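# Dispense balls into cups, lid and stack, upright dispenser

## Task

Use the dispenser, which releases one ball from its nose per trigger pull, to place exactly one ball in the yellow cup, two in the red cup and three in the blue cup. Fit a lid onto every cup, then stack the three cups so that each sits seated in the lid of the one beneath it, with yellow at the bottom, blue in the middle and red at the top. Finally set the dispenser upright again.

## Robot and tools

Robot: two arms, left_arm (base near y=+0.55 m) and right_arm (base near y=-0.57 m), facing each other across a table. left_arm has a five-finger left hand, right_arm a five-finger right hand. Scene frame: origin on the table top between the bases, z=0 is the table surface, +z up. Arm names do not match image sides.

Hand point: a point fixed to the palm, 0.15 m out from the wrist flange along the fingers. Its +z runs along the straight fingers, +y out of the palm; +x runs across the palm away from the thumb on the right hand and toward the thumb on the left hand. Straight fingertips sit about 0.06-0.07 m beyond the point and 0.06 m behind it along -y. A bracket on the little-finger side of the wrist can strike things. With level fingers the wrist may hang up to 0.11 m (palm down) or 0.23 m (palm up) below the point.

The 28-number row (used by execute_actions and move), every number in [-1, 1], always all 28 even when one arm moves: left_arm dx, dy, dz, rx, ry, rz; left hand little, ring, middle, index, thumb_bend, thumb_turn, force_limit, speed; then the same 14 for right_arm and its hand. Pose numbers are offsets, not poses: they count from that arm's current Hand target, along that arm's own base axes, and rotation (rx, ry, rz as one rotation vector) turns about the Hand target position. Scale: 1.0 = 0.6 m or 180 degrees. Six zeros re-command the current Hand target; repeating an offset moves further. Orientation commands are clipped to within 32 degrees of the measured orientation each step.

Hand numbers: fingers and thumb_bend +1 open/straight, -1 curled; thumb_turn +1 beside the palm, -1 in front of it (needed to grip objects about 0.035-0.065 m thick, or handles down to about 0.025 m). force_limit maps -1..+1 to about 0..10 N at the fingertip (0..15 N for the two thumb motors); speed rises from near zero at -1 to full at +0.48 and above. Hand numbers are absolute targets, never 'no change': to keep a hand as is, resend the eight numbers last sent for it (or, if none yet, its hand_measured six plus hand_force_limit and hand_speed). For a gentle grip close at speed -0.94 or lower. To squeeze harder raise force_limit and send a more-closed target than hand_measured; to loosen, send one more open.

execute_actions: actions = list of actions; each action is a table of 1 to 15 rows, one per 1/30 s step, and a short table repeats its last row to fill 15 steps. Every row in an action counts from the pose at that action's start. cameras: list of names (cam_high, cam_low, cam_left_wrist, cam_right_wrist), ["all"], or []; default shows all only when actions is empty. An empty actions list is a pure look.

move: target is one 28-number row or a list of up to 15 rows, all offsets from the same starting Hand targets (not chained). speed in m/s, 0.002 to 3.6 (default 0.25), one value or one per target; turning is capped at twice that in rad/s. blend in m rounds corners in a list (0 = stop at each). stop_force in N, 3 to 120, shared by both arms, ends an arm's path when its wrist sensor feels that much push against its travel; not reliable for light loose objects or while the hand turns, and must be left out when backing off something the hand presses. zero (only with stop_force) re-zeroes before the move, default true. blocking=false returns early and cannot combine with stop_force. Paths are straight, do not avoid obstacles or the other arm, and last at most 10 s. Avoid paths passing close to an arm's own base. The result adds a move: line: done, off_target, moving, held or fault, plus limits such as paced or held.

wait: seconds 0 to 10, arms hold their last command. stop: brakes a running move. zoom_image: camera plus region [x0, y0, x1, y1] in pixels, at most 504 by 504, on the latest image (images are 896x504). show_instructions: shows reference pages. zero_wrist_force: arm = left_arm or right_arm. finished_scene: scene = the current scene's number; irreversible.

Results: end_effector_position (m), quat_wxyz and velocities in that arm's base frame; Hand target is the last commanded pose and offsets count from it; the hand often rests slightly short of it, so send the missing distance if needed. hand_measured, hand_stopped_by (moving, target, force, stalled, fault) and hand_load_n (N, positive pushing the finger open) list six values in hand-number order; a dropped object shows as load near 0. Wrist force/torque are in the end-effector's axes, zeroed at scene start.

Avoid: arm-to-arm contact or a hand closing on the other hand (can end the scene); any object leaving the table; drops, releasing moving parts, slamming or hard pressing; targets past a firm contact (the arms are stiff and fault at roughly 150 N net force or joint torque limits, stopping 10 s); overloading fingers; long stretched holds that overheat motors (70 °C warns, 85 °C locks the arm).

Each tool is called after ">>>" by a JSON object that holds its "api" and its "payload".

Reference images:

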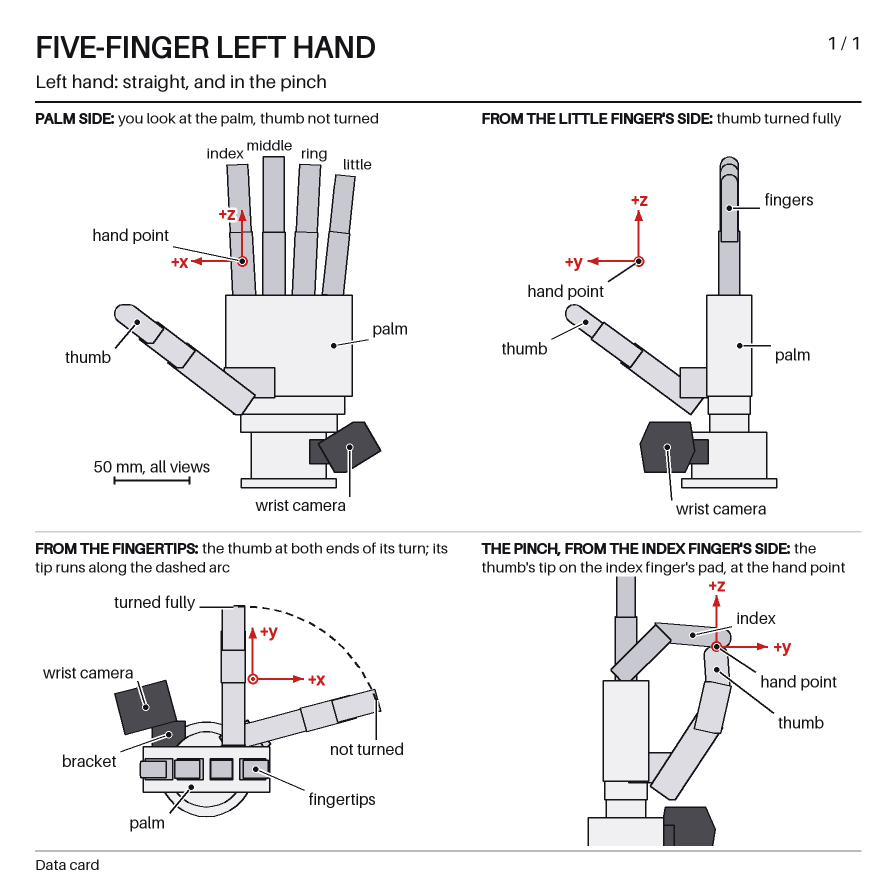

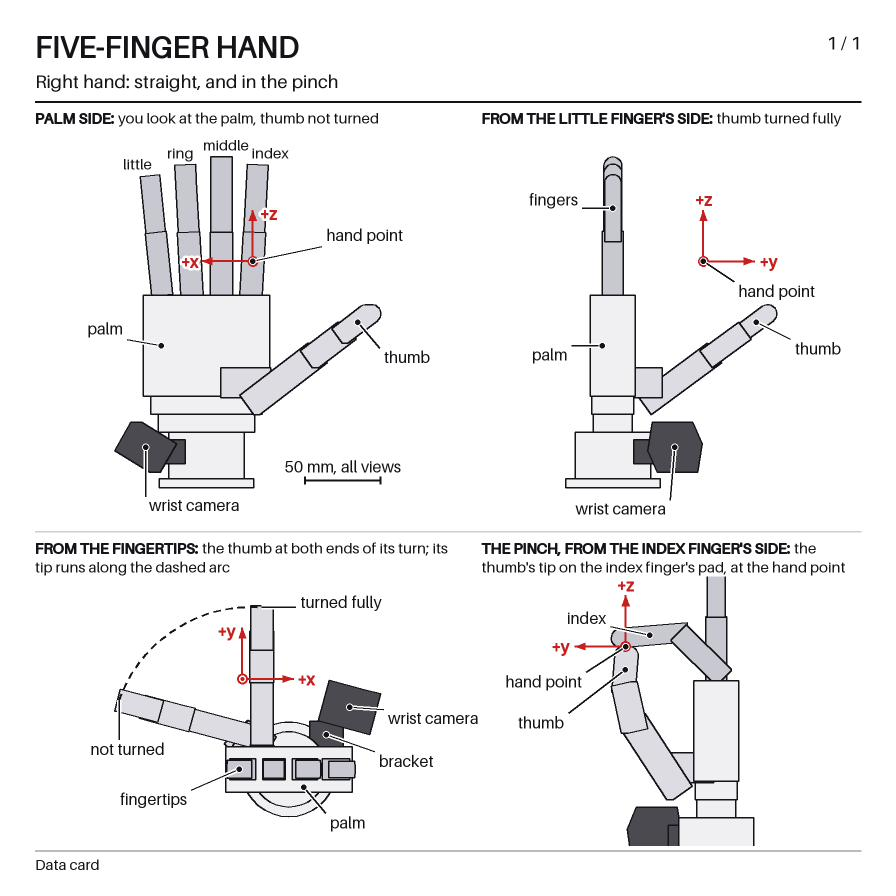

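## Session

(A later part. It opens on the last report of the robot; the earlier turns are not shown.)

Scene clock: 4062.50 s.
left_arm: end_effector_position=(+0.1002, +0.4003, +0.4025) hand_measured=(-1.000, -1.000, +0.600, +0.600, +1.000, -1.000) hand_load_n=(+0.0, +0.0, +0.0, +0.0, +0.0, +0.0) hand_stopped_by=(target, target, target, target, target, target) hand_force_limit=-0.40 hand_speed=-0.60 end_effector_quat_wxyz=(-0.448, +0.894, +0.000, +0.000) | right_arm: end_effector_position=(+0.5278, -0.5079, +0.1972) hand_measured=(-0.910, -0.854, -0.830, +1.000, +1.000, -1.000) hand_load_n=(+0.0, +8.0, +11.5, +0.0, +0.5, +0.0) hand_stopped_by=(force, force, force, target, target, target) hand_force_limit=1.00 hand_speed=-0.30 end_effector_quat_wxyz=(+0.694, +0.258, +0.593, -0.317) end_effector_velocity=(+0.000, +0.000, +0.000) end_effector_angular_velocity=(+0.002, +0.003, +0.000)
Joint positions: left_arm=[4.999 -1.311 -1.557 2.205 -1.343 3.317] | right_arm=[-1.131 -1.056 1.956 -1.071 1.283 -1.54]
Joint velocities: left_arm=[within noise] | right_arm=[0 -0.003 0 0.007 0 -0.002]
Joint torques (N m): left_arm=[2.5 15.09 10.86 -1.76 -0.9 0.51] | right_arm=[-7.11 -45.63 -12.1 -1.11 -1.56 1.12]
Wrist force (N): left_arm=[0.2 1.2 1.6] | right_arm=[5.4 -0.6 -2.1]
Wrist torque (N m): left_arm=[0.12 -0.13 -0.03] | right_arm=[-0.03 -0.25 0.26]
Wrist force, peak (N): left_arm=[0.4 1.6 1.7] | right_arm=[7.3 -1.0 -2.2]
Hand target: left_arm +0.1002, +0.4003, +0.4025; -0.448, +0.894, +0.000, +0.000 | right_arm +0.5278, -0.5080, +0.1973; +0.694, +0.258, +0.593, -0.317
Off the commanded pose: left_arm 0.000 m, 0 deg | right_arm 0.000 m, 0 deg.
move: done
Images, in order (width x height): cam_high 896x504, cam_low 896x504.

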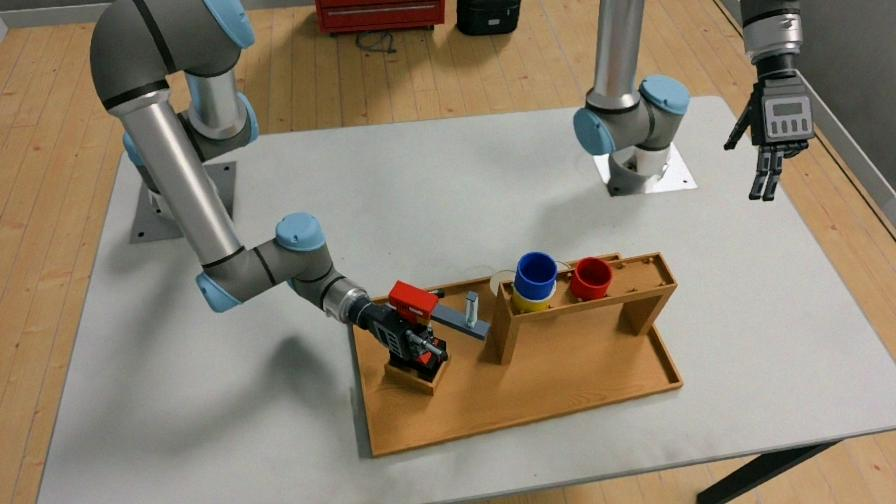

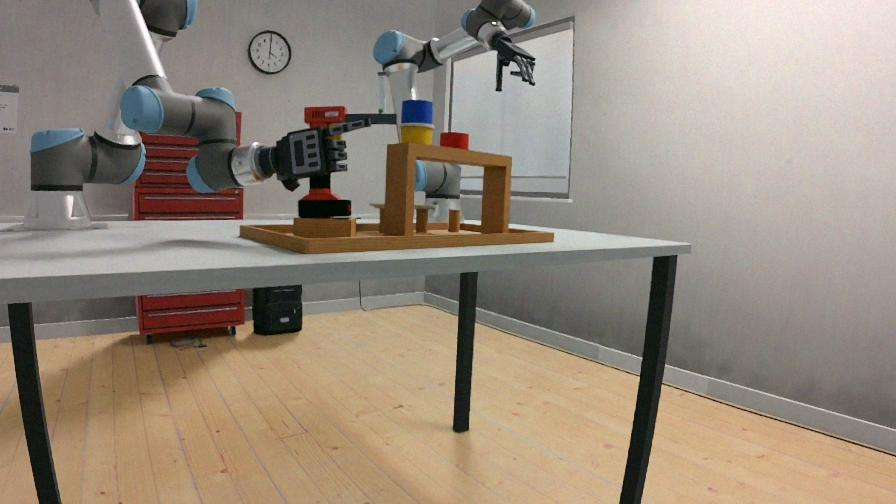

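>>> {"api": "move", "payload": {"target": [0,0,0,0,0,0,-1,-1,0.6,0.6,1,-1,-0.4,-0.6,-0.0017,-0.008,0,0,0,0,-0.98,-0.98,-0.98,1,1,-1,1,-0.3], "speed": 0.03, "cameras": ["cam_high","cam_low"]}}

>>> {"api": "zoom_image", "payload": {"camera": "cam_high", "region": [380, 330, 460, 400]}}

>>> {"api": "zoom_image", "payload": {"camera": "cam_low", "region": [290, 165, 370, 245]}}

Scene clock: 4081.13 s.
left_arm: end_effector_position=(+0.1002, +0.4003, +0.4025) hand_measured=(-1.000, -1.000, +0.600, +0.600, +1.000, -1.000) hand_load_n=(+0.5, +0.0, +0.0, +0.0, +0.0, +0.0) hand_stopped_by=(target, target, target, target, target, target) hand_force_limit=-0.40 hand_speed=-0.60 end_effector_quat_wxyz=(-0.448, +0.894, +0.000, +0.000) | right_arm: end_effector_position=(+0.5268, -0.5129, +0.1973) hand_measured=(-0.910, -0.854, -0.830, +1.000, +1.000, -1.000) hand_load_n=(-0.5, +7.5, +11.0, +0.0, +0.5, +0.0) hand_stopped_by=(force, force, force, target, target, target) hand_force_limit=1.00 hand_speed=-0.30 end_effector_quat_wxyz=(+0.694, +0.258, +0.593, -0.317)
Joint positions: left_arm=[4.999 -1.311 -1.557 2.205 -1.343 3.317] | right_arm=[-1.137 -1.051 1.947 -1.067 1.277 -1.538]
Joint torques (N m): left_arm=[1.16 15.03 10.78 -1.8 -0.98 0.61] | right_arm=[2.07 -38.55 -14.8 -2.08 -0.18 1.86]
Wrist force (N): left_arm=[0.5 1.1 1.6] | right_arm=[6.8 -1.0 -2.2]
Wrist torque (N m): left_arm=[0.10 -0.18 -0.01] | right_arm=[-0.09 -0.37 0.07]
Wrist force, peak (N): left_arm=[0.3 1.5 1.8] | right_arm=[7.1 -1.1 -2.1]
Hand target: left_arm +0.1002, +0.4003, +0.4025; -0.448, +0.894, +0.000, +0.000 | right_arm +0.5268, -0.5128, +0.1973; +0.694, +0.258, +0.593, -0.317
Off the commanded pose: left_arm 0.000 m, 0 deg | right_arm 0.000 m, 0 deg.
move: done
Images, in order (width x height): cam_high 896x504, cam_low 896x504.

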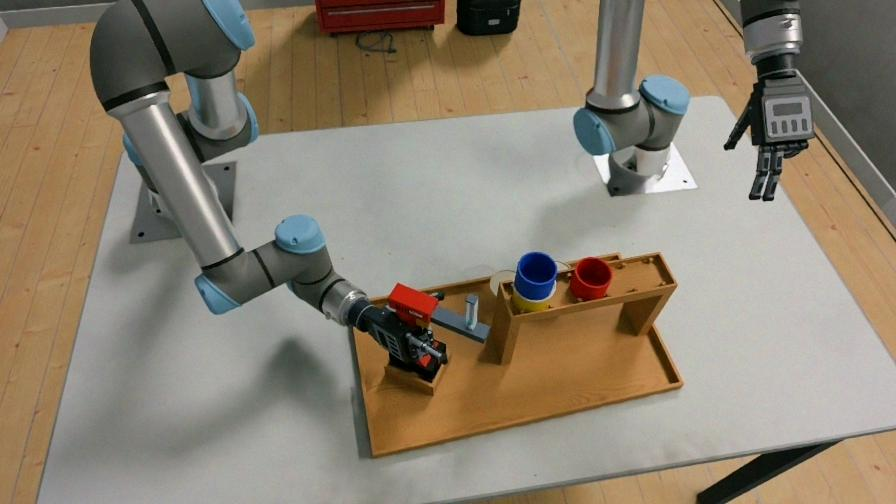

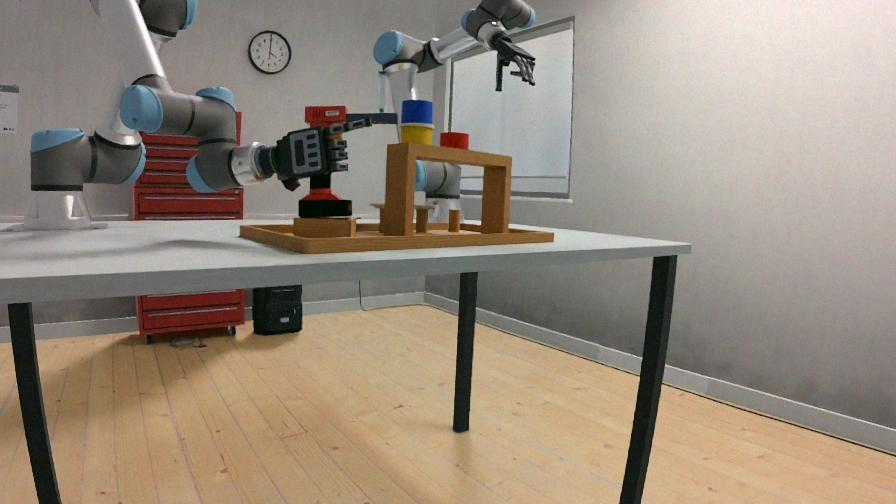

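Scaled by 6.300 from the camera's 896x504 image, which has a finer 1280x720 frame.

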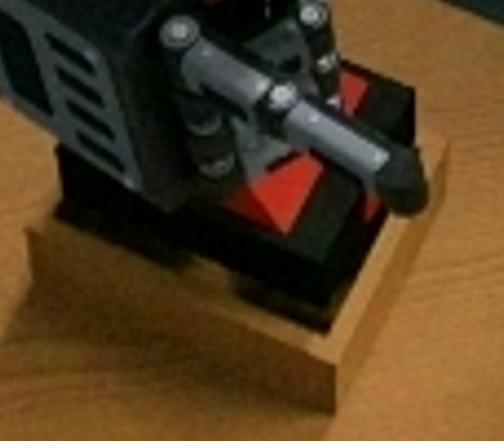

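Scaled by 6.300 from the camera's 896x504 image, which has a finer 1280x720 frame.

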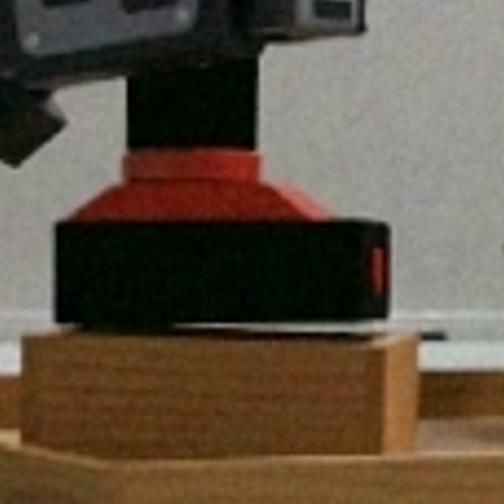

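>>> {"api": "move", "payload": {"target": [0,0,0,0,0,0,-1,-1,0.6,0.6,1,-1,-0.4,-0.6,0,0,-0.035,0,0,0,-0.98,-0.98,-0.98,1,1,-1,1,-0.3], "speed": 0.012, "stop_force": 5, "cameras": ["cam_high","cam_low"]}}

>>> {"api": "zoom_image", "payload": {"camera": "cam_high", "region": [380, 330, 460, 400]}}

>>> {"api": "zoom_image", "payload": {"camera": "cam_low", "region": [290, 165, 370, 245]}}

Scene clock: 4095.13 s.
left_arm: end_effector_position=(+0.1002, +0.4003, +0.4025) hand_measured=(-1.000, -1.000, +0.600, +0.600, +1.000, -1.000) hand_load_n=(+0.0, +0.0, +0.0, +0.0, +0.0, +0.0) hand_stopped_by=(target, target, target, target, target, target) hand_force_limit=-0.40 hand_speed=-0.60 end_effector_quat_wxyz=(-0.448, +0.894, +0.000, +0.000) | right_arm: end_effector_position=(+0.5268, -0.5128, +0.1971) hand_measured=(-0.910, -0.854, -0.830, +1.000, +1.000, -1.000) hand_load_n=(+0.0, +7.5, +11.5, +0.0, +0.5, +1.0) hand_stopped_by=(force, force, force, target, target, target) hand_force_limit=1.00 hand_speed=-0.30 end_effector_quat_wxyz=(+0.694, +0.258, +0.593, -0.317)
Joint positions: left_arm=[4.999 -1.311 -1.557 2.205 -1.343 3.317] | right_arm=[-1.137 -1.051 1.947 -1.068 1.277 -1.538]
Joint torques (N m): left_arm=[1.52 14.55 10.62 -1.9 -0.88 0.45] | right_arm=[6.14 -38.12 -19.94 -3.3 0.57 -1.45]
Wrist force (N): left_arm=[0.5 1.3 1.5] | right_arm=[3.4 -1.1 -1.1]
Wrist torque (N m): left_arm=[0.14 -0.19 -0.02] | right_arm=[-0.07 -0.20 0.04]
Wrist force, peak (N): left_arm=[0.3 1.5 1.9] | right_arm=[7.2 -1.1 -2.2]
Hand target: left_arm +0.1002, +0.4003, +0.4025; -0.448, +0.894, +0.000, +0.000 | right_arm +0.5268, -0.5128, +0.1971; +0.694, +0.258, +0.593, -0.317 (not the last commanded pose)
Off the commanded pose: left_arm 0.000 m, 0 deg | right_arm 0.021 m, 0 deg.
move: contact (right_arm)
Images, in order (width x height): cam_high 896x504, cam_low 896x504.

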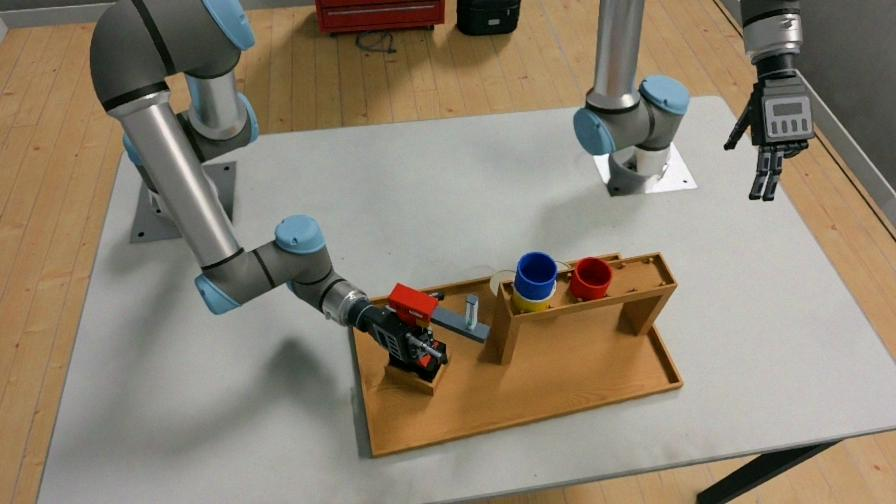

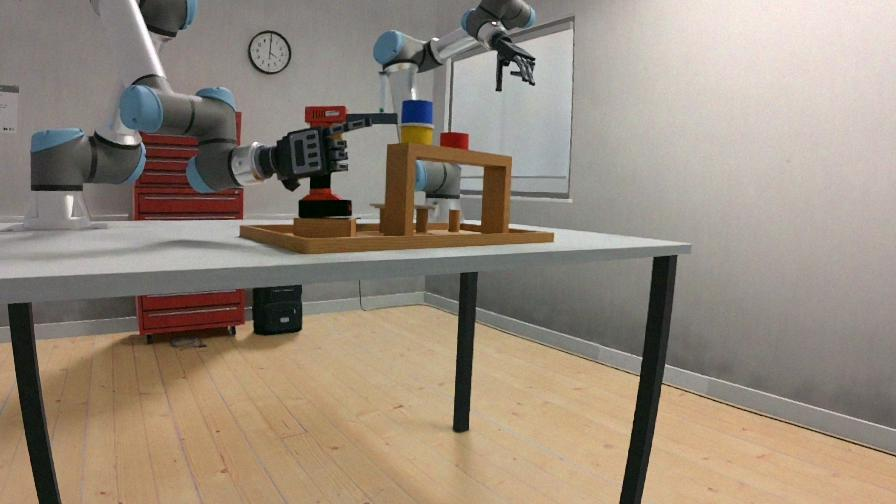

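Scaled by 6.300 from the camera's 896x504 image, which has a finer 1280x720 frame.

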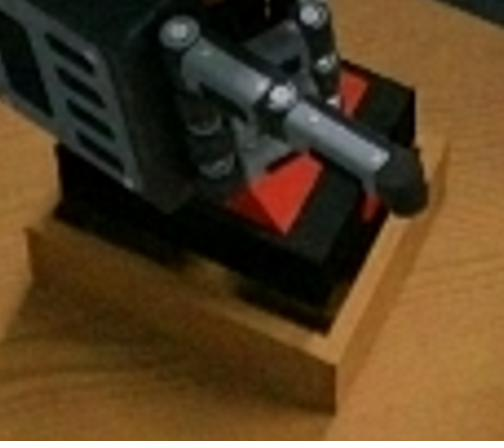

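Scaled by 6.300 from the camera's 896x504 image, which has a finer 1280x720 frame.

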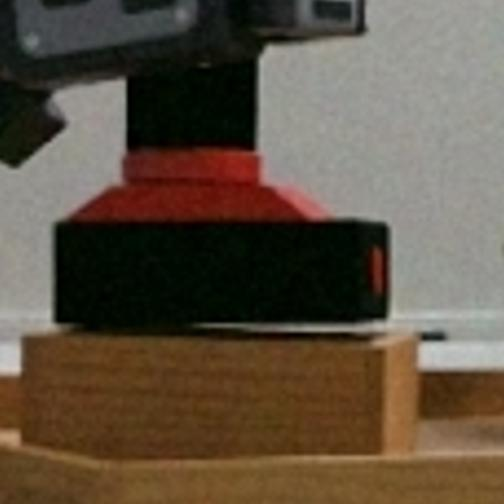

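>>> {"api": "move", "payload": {"target": [0,0,0,0,0,0,-1,-1,0.6,0.6,1,-1,-0.4,-0.6,-0.006,-0.0091,0.008,0.01156,-0.00767,0,-0.98,-0.98,-0.98,1,1,-1,1,-0.3], "speed": 0.03, "cameras": ["cam_high","cam_low"]}}

>>> {"api": "zoom_image", "payload": {"camera": "cam_high", "region": [380, 330, 460, 400]}}

>>> {"api": "zoom_image", "payload": {"camera": "cam_low", "region": [290, 185, 360, 245]}}

Scene clock: 4137.23 s.
left_arm: end_effector_position=(+0.1002, +0.4003, +0.4025) hand_measured=(-1.000, -1.000, +0.600, +0.600, +1.000, -1.000) hand_load_n=(+0.0, +0.0, +0.0, +0.0, +0.0, +0.0) hand_stopped_by=(target, target, target, target, target, target) hand_force_limit=-0.40 hand_speed=-0.60 end_effector_quat_wxyz=(-0.448, +0.894, +0.000, +0.000) | right_arm: end_effector_position=(+0.5231, -0.5183, +0.2020) hand_measured=(-0.910, -0.854, -0.830, +1.000, +1.000, -1.000) hand_load_n=(+0.0, +7.5, +11.0, +0.0, +0.5, +0.5) hand_stopped_by=(force, force, force, target, target, target) hand_force_limit=1.00 hand_speed=-0.30 end_effector_quat_wxyz=(+0.696, +0.275, +0.590, -0.303)
Joint positions: left_arm=[4.999 -1.311 -1.557 2.205 -1.343 3.317] | right_arm=[-1.143 -1.057 1.938 -1.041 1.277 -1.499]
Joint torques (N m): left_arm=[0.99 14.95 11.02 -1.78 -0.89 0.34] | right_arm=[-1.48 -37.81 -18.65 -4.14 0.08 -1.72]
Wrist force (N): left_arm=[0.2 1.1 1.7] | right_arm=[6.9 -1.1 -2.1]
Wrist torque (N m): left_arm=[0.10 -0.12 -0.03] | right_arm=[-0.07 -0.39 0.08]
Wrist force, peak (N): left_arm=[0.3 1.6 1.8] | right_arm=[7.0 -1.2 -2.3]
Hand target: left_arm +0.1002, +0.4003, +0.4025; -0.448, +0.894, +0.000, +0.000 | right_arm +0.5232, -0.5182, +0.2019; +0.696, +0.274, +0.590, -0.303
Off the commanded pose: left_arm 0.000 m, 0 deg | right_arm 0.000 m, 0 deg.
move: done
Images, in order (width x height): cam_high 896x504, cam_low 896x504.

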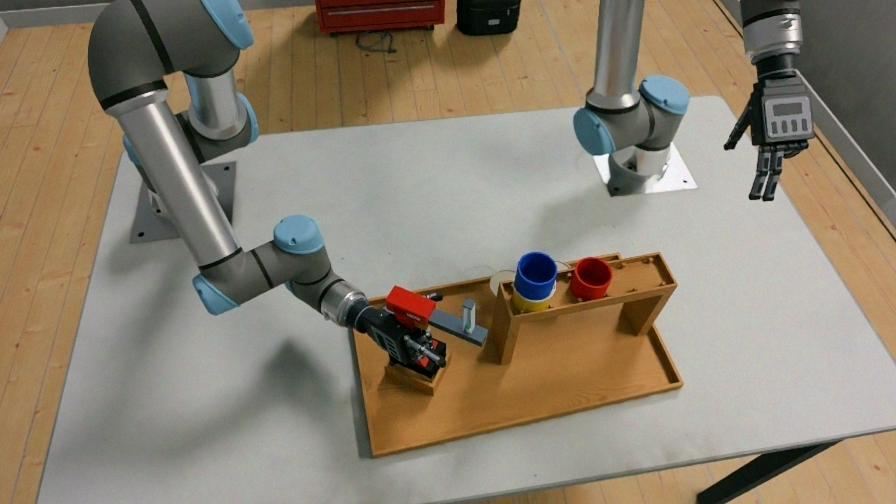

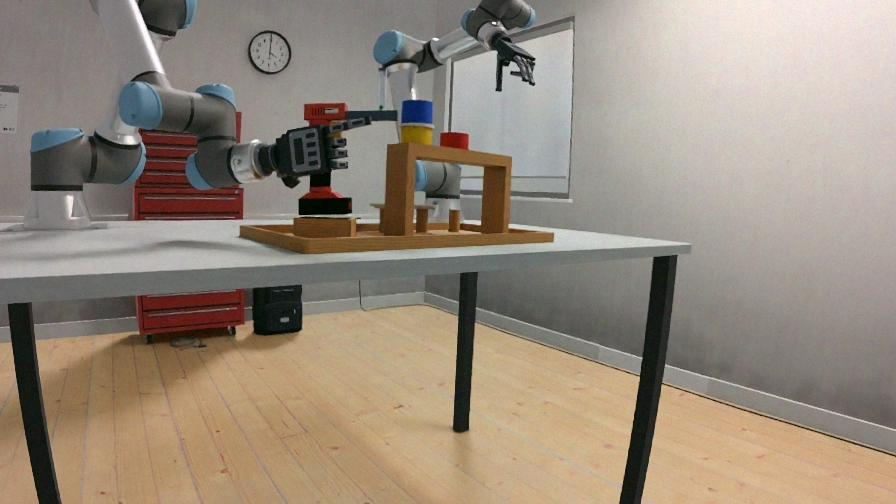

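Scaled by 6.300 from the camera's 896x504 image, which has a finer 1280x720 frame.

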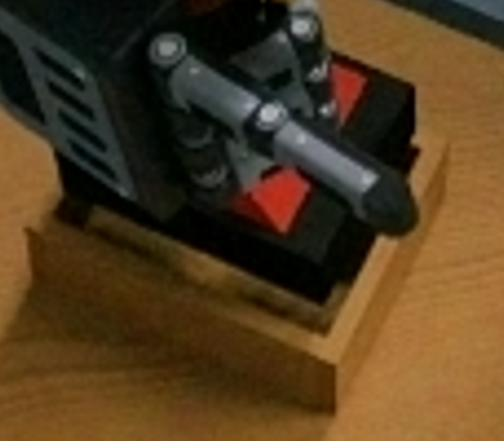

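Scaled by 7.200 from the camera's 896x504 image, which has a finer 1280x720 frame.

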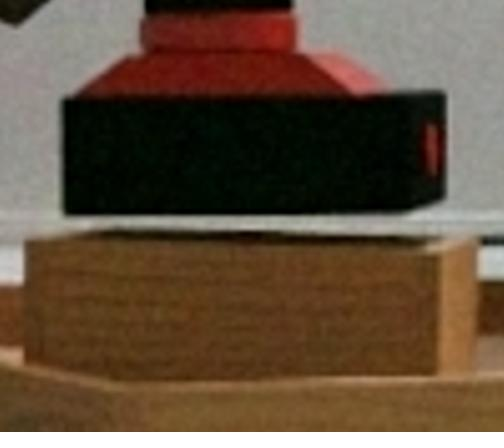

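>>> {"api": "execute_actions", "payload": {"actions": [], "cameras": ["cam_high","cam_low"]}}

Scene clock: 4198.60 s.
left_arm: end_effector_position=(+0.1002, +0.4003, +0.4025) hand_measured=(-1.000, -1.000, +0.600, +0.600, +1.000, -1.000) hand_load_n=(+0.0, +0.0, +0.0, +0.0, +0.0, +0.0) hand_stopped_by=(target, target, target, target, target, target) hand_force_limit=-0.40 hand_speed=-0.60 end_effector_quat_wxyz=(-0.448, +0.894, +0.000, +0.000) | right_arm: end_effector_position=(+0.5232, -0.5182, +0.2019) hand_measured=(-0.910, -0.854, -0.830, +1.000, +1.000, -1.000) hand_load_n=(+0.0, +7.5, +11.0, +0.5, +0.5, +0.5) hand_stopped_by=(force, force, force, target, target, target) hand_force_limit=1.00 hand_speed=-0.30 end_effector_quat_wxyz=(+0.696, +0.274, +0.590, -0.303)
Joint positions: left_arm=[4.999 -1.311 -1.557 2.205 -1.343 3.317] | right_arm=[-1.143 -1.057 1.938 -1.041 1.277 -1.499]
Joint velocities: within noise
Joint torques (N m): left_arm=[-1.55 15.02 11.39 -1.85 0.15 0.14] | right_arm=[6.19 -32.86 -6.45 -1.6 -0.94 1.25]
Motor temperatures (°C): left_arm=[21 23 21 29 26 28] | right_arm=[24 27 25 34 32 28]
Wrist force (N): left_arm=[0.2 1.4 1.8] | right_arm=[7.0 -1.0 -2.2]
Wrist torque (N m): left_arm=[0.13 -0.12 -0.04] | right_arm=[-0.05 -0.38 0.14]
Wrist force, peak (N): left_arm=[0.5 1.5 1.9] | right_arm=[7.2 -1.2 -2.3]
Hand target: left_arm +0.1002, +0.4003, +0.4025; -0.448, +0.894, +0.000, +0.000 | right_arm +0.5232, -0.5182, +0.2019; +0.696, +0.274, +0.590, -0.303
Off the commanded pose: left_arm 0.000 m, 0 deg | right_arm 0.000 m, 0 deg.
Images, in order (width x height): cam_high 896x504, cam_low 896x504.

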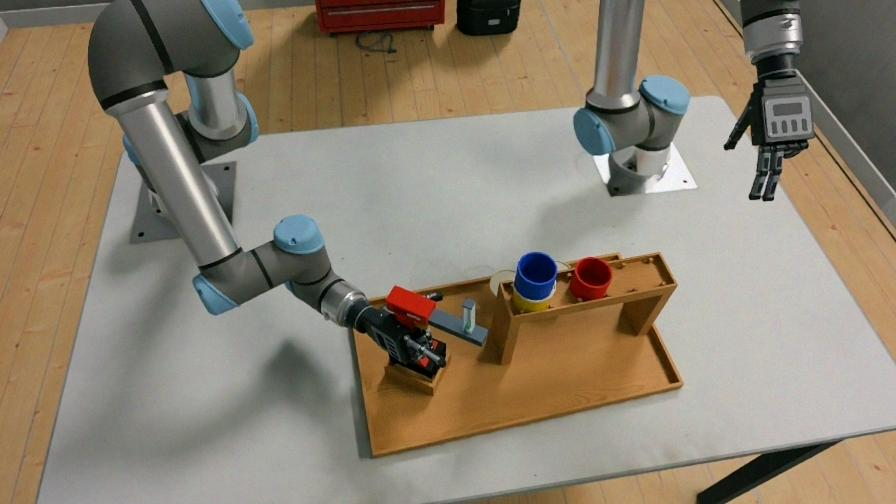

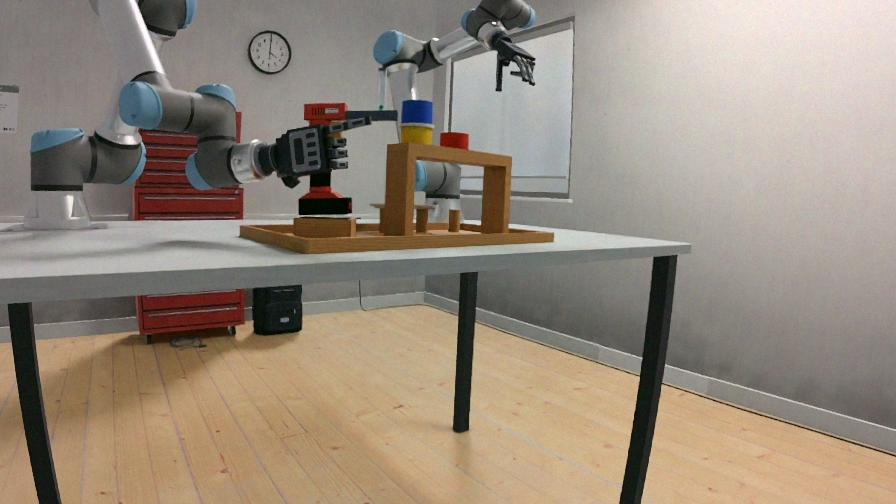

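>>> {"api": "zoom_image", "payload": {"camera": "cam_low", "region": [280, 180, 370, 245]}}

>>> {"api": "zoom_image", "payload": {"camera": "cam_high", "region": [370, 320, 470, 405]}}

Scaled by 5.600 from the camera's 896x504 image, which has a finer 1280x720 frame.

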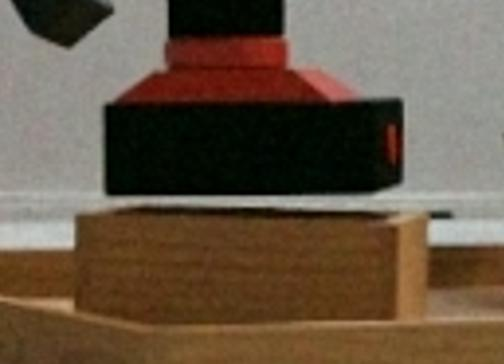

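Scaled by 5.040 from the camera's 896x504 image, which has a finer 1280x720 frame.

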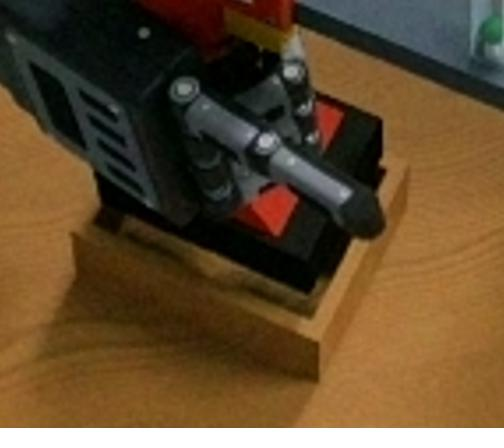

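>>> {"api": "move", "payload": {"target": [0,0,0,0,0,0,-1,-1,0.6,0.6,1,-1,-0.4,-0.6,0.0027,0.001,-0.003,-0.00555,0.00368,0,-0.98,-0.98,-0.98,1,1,-1,1,-0.3], "speed": 0.02, "cameras": ["cam_high","cam_low"]}}

>>> {"api": "zoom_image", "payload": {"camera": "cam_low", "region": [285, 190, 365, 245]}}

>>> {"api": "zoom_image", "payload": {"camera": "cam_high", "region": [380, 330, 460, 400]}}

Scene clock: 4260.63 s.
left_arm: end_effector_position=(+0.1002, +0.4003, +0.4025) hand_measured=(-1.000, -1.000, +0.600, +0.600, +1.000, -1.000) hand_load_n=(+0.0, +0.0, +0.0, +0.0, +0.0, +0.0) hand_stopped_by=(target, target, target, target, target, target) hand_force_limit=-0.40 hand_speed=-0.60 end_effector_quat_wxyz=(-0.448, +0.894, +0.000, +0.000) | right_arm: end_effector_position=(+0.5248, -0.5176, +0.2001) hand_measured=(-0.910, -0.854, -0.830, +1.000, +1.000, -1.000) hand_load_n=(+0.0, +7.5, +11.0, +0.0, +0.5, +0.0) hand_stopped_by=(force, force, force, target, target, target) hand_force_limit=1.00 hand_speed=-0.30 end_effector_quat_wxyz=(+0.695, +0.266, +0.592, -0.310)
Joint positions: left_arm=[4.999 -1.311 -1.557 2.205 -1.343 3.317] | right_arm=[-1.142 -1.053 1.938 -1.051 1.275 -1.518]
Joint torques (N m): left_arm=[-1.44 16.15 10.45 -1.75 1.48 -0.27] | right_arm=[7.66 -40.22 -25.45 -1.99 -0.71 1.8]
Wrist force (N): left_arm=[0.4 1.2 1.6] | right_arm=[6.9 -1.1 -2.4]
Wrist torque (N m): left_arm=[0.11 -0.16 -0.02] | right_arm=[-0.08 -0.37 0.22]
Wrist force, peak (N): left_arm=[0.6 1.6 1.8] | right_arm=[7.2 -1.3 -2.4]
Hand target: left_arm +0.1002, +0.4003, +0.4025; -0.448, +0.894, +0.000, +0.000 | right_arm +0.5248, -0.5176, +0.2001; +0.695, +0.267, +0.592, -0.310
Off the commanded pose: left_arm 0.000 m, 0 deg | right_arm 0.000 m, 0 deg.
move: done
Images, in order (width x height): cam_high 896x504, cam_low 896x504.

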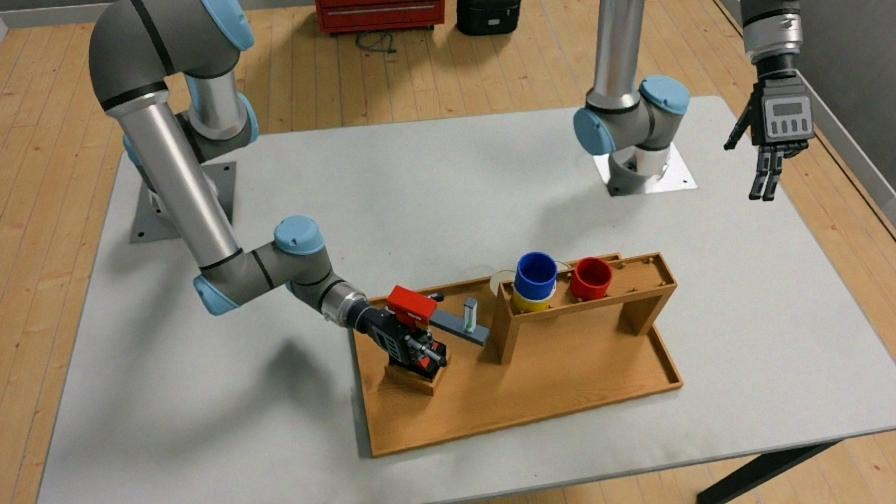

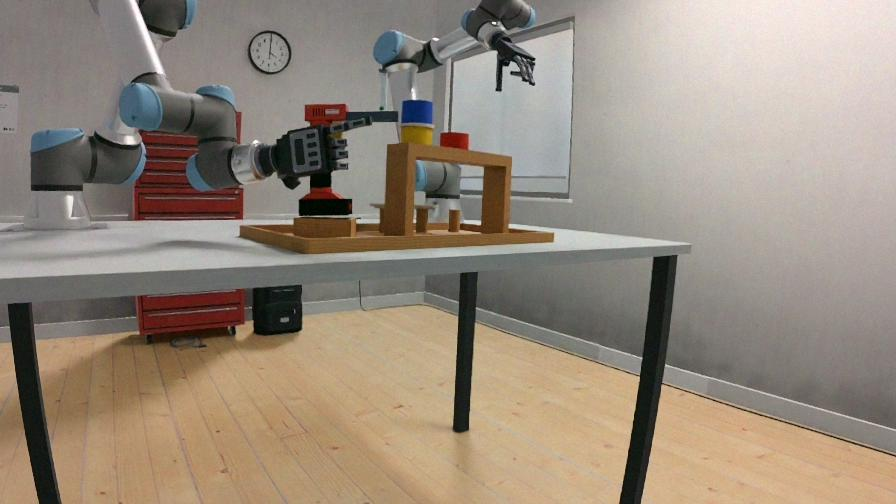

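Scaled by 6.300 from the camera's 896x504 image, which has a finer 1280x720 frame.

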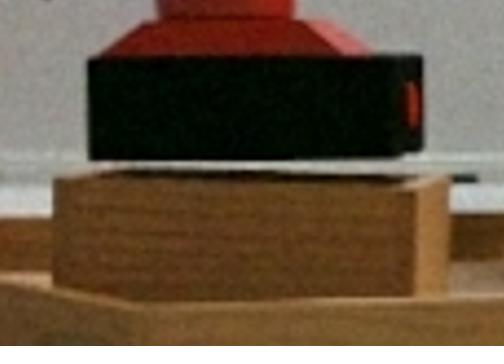

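Scaled by 6.300 from the camera's 896x504 image, which has a finer 1280x720 frame.

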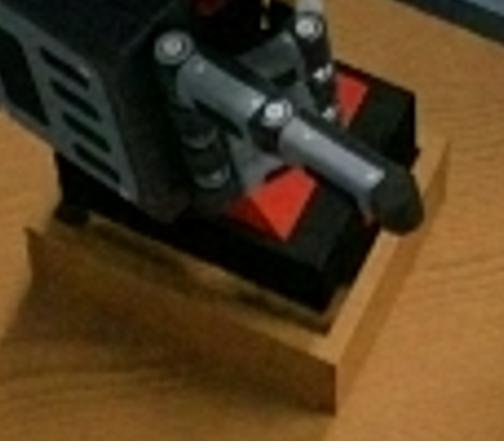

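>>> {"api": "move", "payload": {"target": [[0,0,0,0,0,0,-1,-1,0.6,0.6,1,-1,-0.4,-0.6,-0.0023,-0.0005,0,0,0,0,-0.98,-0.98,-0.98,1,1,-1,1,-0.3],[0,0,0,0,0,0,-1,-1,0.6,0.6,1,-1,-0.4,-0.6,-0.0023,-0.0005,-0.085,0,0,0,-0.98,-0.98,-0.98,1,1,-1,1,-0.3]], "speed": 0.012, "stop_force": 4, "cameras": ["cam_high","cam_low"]}}

>>> {"api": "zoom_image", "payload": {"camera": "cam_low", "region": [285, 190, 365, 245]}}

>>> {"api": "zoom_image", "payload": {"camera": "cam_high", "region": [380, 330, 460, 400]}}

Scene clock: 4299.83 s.
left_arm: end_effector_position=(+0.1002, +0.4003, +0.4025) hand_measured=(-1.000, -1.000, +0.600, +0.600, +1.000, -1.000) hand_load_n=(+0.0, +0.0, +0.0, +0.0, +0.0, +0.0) hand_stopped_by=(target, target, target, target, target, target) hand_force_limit=-0.40 hand_speed=-0.60 end_effector_quat_wxyz=(-0.448, +0.894, +0.000, +0.000) | right_arm: end_effector_position=(+0.5234, -0.5180, +0.1967) hand_measured=(-0.910, -0.854, -0.830, +1.000, +1.000, -1.000) hand_load_n=(+0.0, +7.5, +11.0, +0.0, +0.5, +1.0) hand_stopped_by=(force, force, force, target, target, target) hand_force_limit=1.00 hand_speed=-0.30 end_effector_quat_wxyz=(+0.695, +0.267, +0.592, -0.310)
Joint positions: left_arm=[4.999 -1.311 -1.557 2.205 -1.343 3.317] | right_arm=[-1.145 -1.047 1.941 -1.06 1.272 -1.517]
Joint torques (N m): left_arm=[-2.27 14.43 10.43 -1.9 2.08 -0.46] | right_arm=[-5.49 -44.07 -23.14 -3.33 -1.36 1.37]
Wrist force (N): left_arm=[0.3 1.3 1.6] | right_arm=[4.3 -0.9 -1.3]
Wrist torque (N m): left_arm=[0.12 -0.15 -0.02] | right_arm=[-0.04 -0.23 0.07]
Wrist force, peak (N): left_arm=[0.4 1.4 2.0] | right_arm=[7.2 -0.9 -2.4]
Hand target: left_arm +0.1002, +0.4003, +0.4025; -0.448, +0.894, +0.000, +0.000 | right_arm +0.5234, -0.5180, +0.1967; +0.695, +0.267, +0.592, -0.310 (not the last commanded pose)
Off the commanded pose: left_arm 0.000 m, 0 deg | right_arm 0.048 m, 0 deg.
move: contact (right_arm); path passed 1 of 2 targets
Images, in order (width x height): cam_high 896x504, cam_low 896x504.

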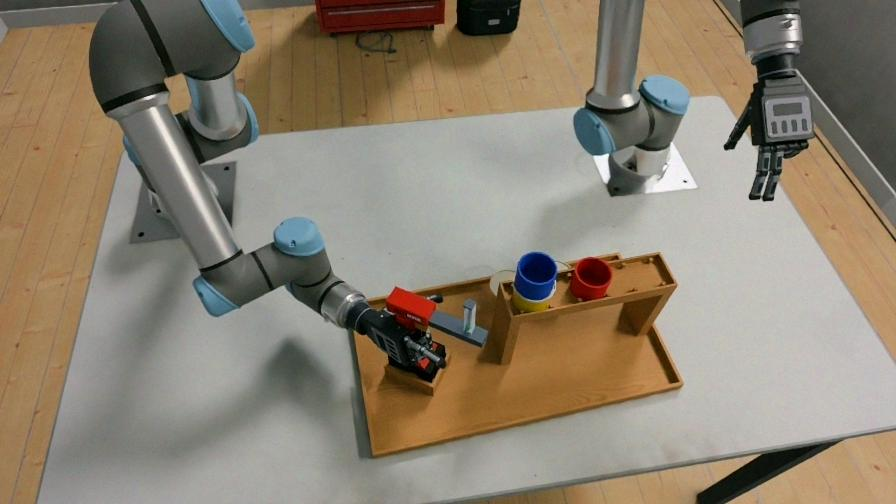

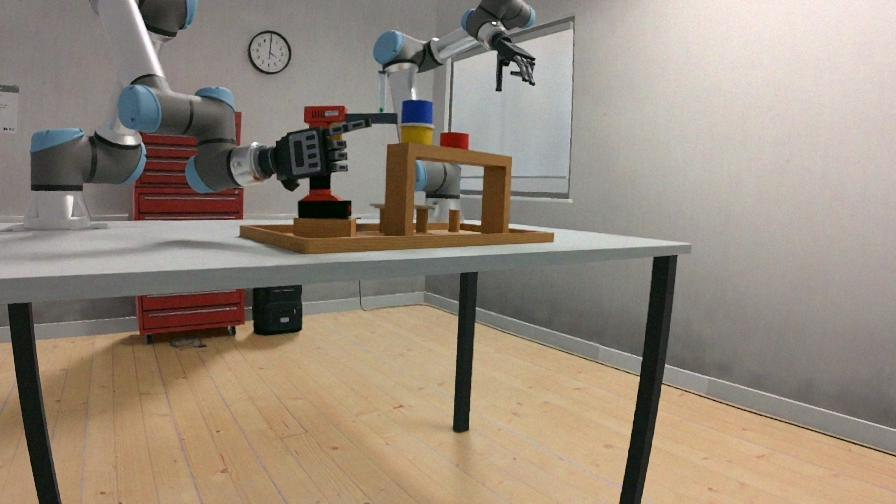

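Scaled by 6.300 from the camera's 896x504 image, which has a finer 1280x720 frame.

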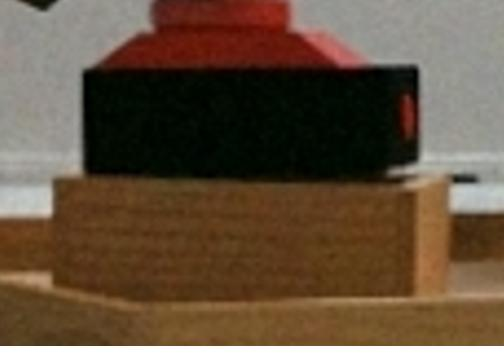

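Scaled by 6.300 from the camera's 896x504 image, which has a finer 1280x720 frame.

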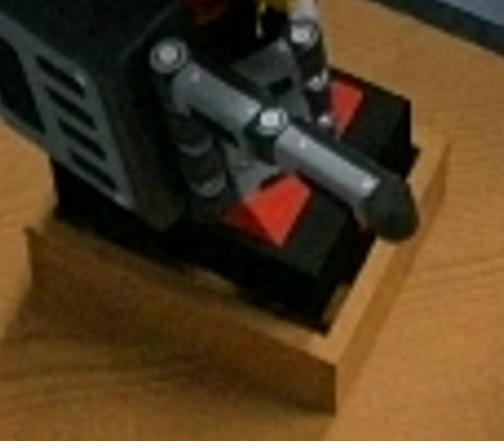

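>>> {"api": "zoom_image", "payload": {"camera": "cam_high", "region": [405, 345, 455, 400]}}

>>> {"api": "zoom_image", "payload": {"camera": "cam_high", "region": [380, 345, 430, 400]}}

>>> {"api": "zoom_image", "payload": {"camera": "cam_low", "region": [290, 200, 360, 240]}}

Scaled by 9.164 from the camera's 896x504 image, which has a finer 1280x720 frame.

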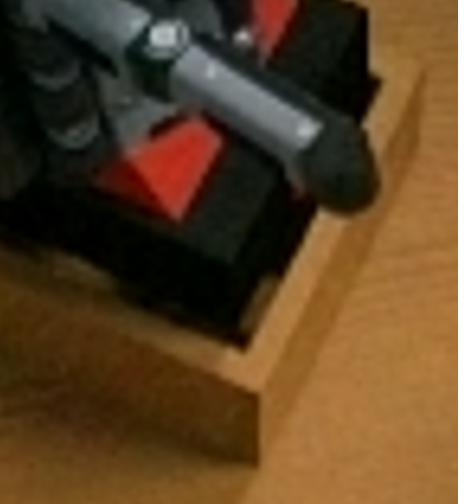

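Scaled by 9.164 from the camera's 896x504 image, which has a finer 1280x720 frame.

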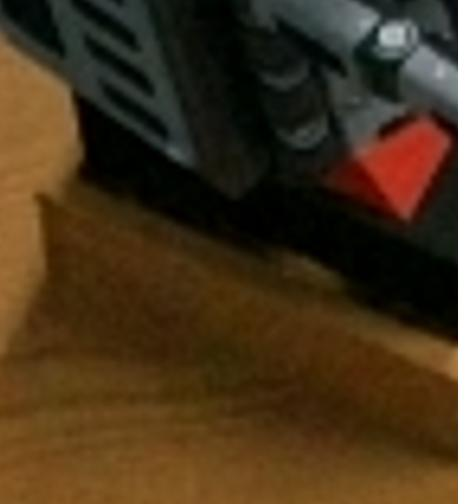

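Scaled by 7.200 from the camera's 896x504 image, which has a finer 1280x720 frame.

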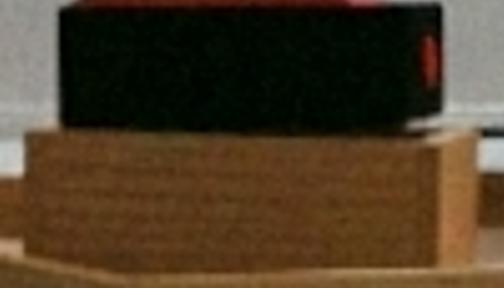

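>>> {"api": "move", "payload": {"target": [[0,0,0,0,0,0,-1,-1,0.6,0.6,1,-1,-0.4,-0.6,0,0,0.0055,0,0,0,-0.98,-0.98,-0.98,1,1,-1,1,-0.3],[0,0,0,0,0,0,-1,-1,0.6,0.6,1,-1,-0.4,-0.6,0.0063,-0.004,0.0055,0.00518,0.00789,0,-0.98,-0.98,-0.98,1,1,-1,1,-0.3]], "speed": 0.02, "cameras": ["cam_high","cam_low"]}}

>>> {"api": "zoom_image", "payload": {"camera": "cam_low", "region": [290, 200, 360, 240]}}

>>> {"api": "zoom_image", "payload": {"camera": "cam_high", "region": [405, 345, 455, 400]}}

>>> {"api": "zoom_image", "payload": {"camera": "cam_high", "region": [380, 345, 430, 400]}}

Scene clock: 4390.13 s.
left_arm: end_effector_position=(+0.1002, +0.4003, +0.4025) hand_measured=(-1.000, -1.000, +0.600, +0.600, +1.000, -1.000) hand_load_n=(+0.0, +0.0, +0.0, +0.0, +0.0, +0.0) hand_stopped_by=(target, target, target, target, target, target) hand_force_limit=-0.40 hand_speed=-0.60 end_effector_quat_wxyz=(-0.448, +0.894, +0.000, +0.000) | right_arm: end_effector_position=(+0.5272, -0.5204, +0.2001) hand_measured=(-0.910, -0.854, -0.830, +1.000, +1.000, -1.000) hand_load_n=(+0.0, +7.5, +11.0, +0.0, +0.5, +1.0) hand_stopped_by=(force, force, force, target, target, target) hand_force_limit=1.00 hand_speed=-0.30 end_effector_quat_wxyz=(+0.686, +0.268, +0.603, -0.308) end_effector_velocity=(+0.000, +0.000, +0.001) end_effector_angular_velocity=(-0.003, -0.003, +0.000)
Joint positions: left_arm=[4.999 -1.311 -1.557 2.205 -1.343 3.317] | right_arm=[-1.142 -1.06 1.92 -0.996 1.273 -1.534]
Joint velocities: left_arm=[within noise] | right_arm=[0 0 0.001 -0.005 0 0.002]
Joint torques (N m): left_arm=[-3.56 14.96 10.98 -1.74 2.69 -0.75] | right_arm=[6.26 -40.56 -9.99 -4.02 1.16 1.33]
Wrist force (N): left_arm=[0.3 1.4 1.7] | right_arm=[6.8 -0.7 -2.2]
Wrist torque (N m): left_arm=[0.14 -0.14 -0.03] | right_arm=[-0.03 -0.36 0.23]
Wrist force, peak (N): left_arm=[0.2 1.5 2.1] | right_arm=[7.2 -1.0 -2.3]
Hand target: left_arm +0.1002, +0.4003, +0.4025; -0.448, +0.894, +0.000, +0.000 | right_arm +0.5272, -0.5204, +0.2000; +0.686, +0.268, +0.603, -0.308
Off the commanded pose: left_arm 0.000 m, 0 deg | right_arm 0.000 m, 0 deg.
move: done
Images, in order (width x height): cam_high 896x504, cam_low 896x504.

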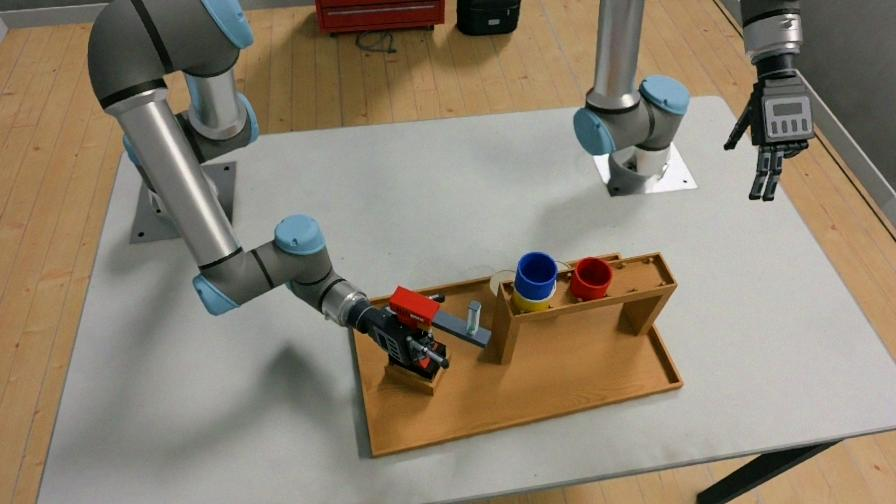

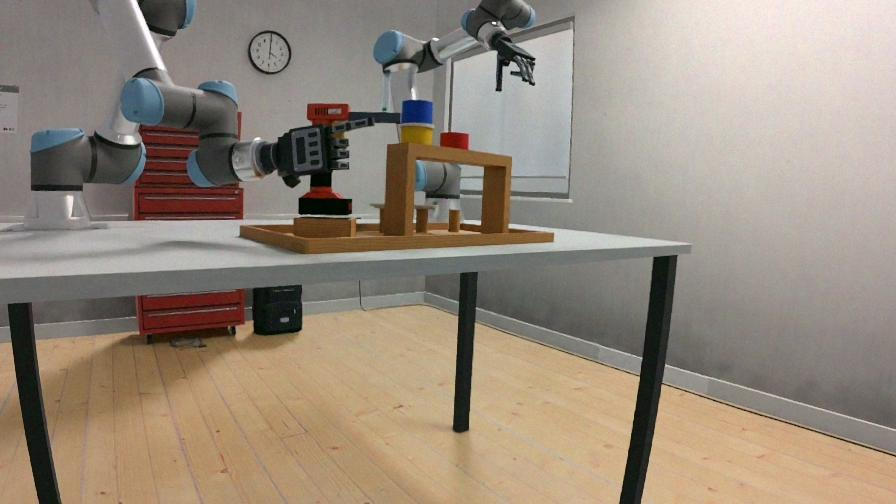

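Scaled by 7.200 from the camera's 896x504 image, which has a finer 1280x720 frame.

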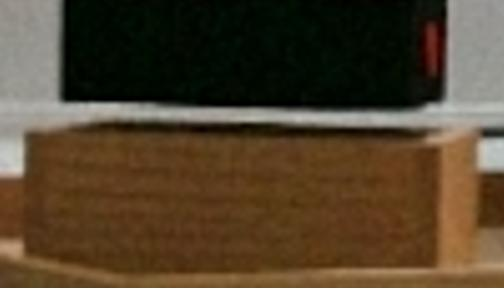

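Scaled by 9.164 from the camera's 896x504 image, which has a finer 1280x720 frame.

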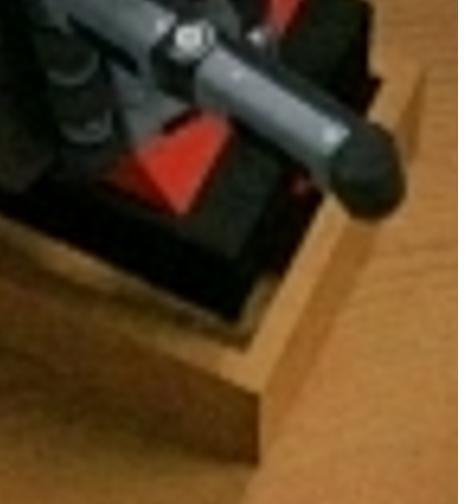

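Scaled by 9.164 from the camera's 896x504 image, which has a finer 1280x720 frame.

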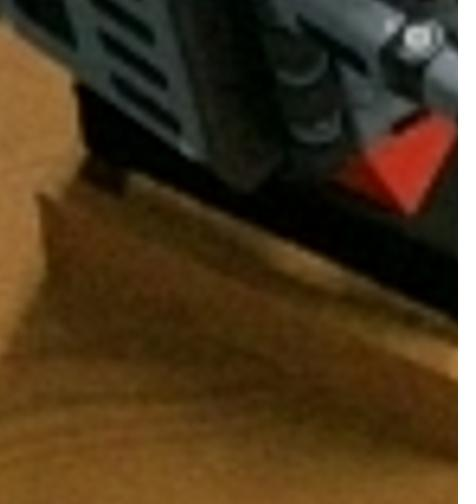

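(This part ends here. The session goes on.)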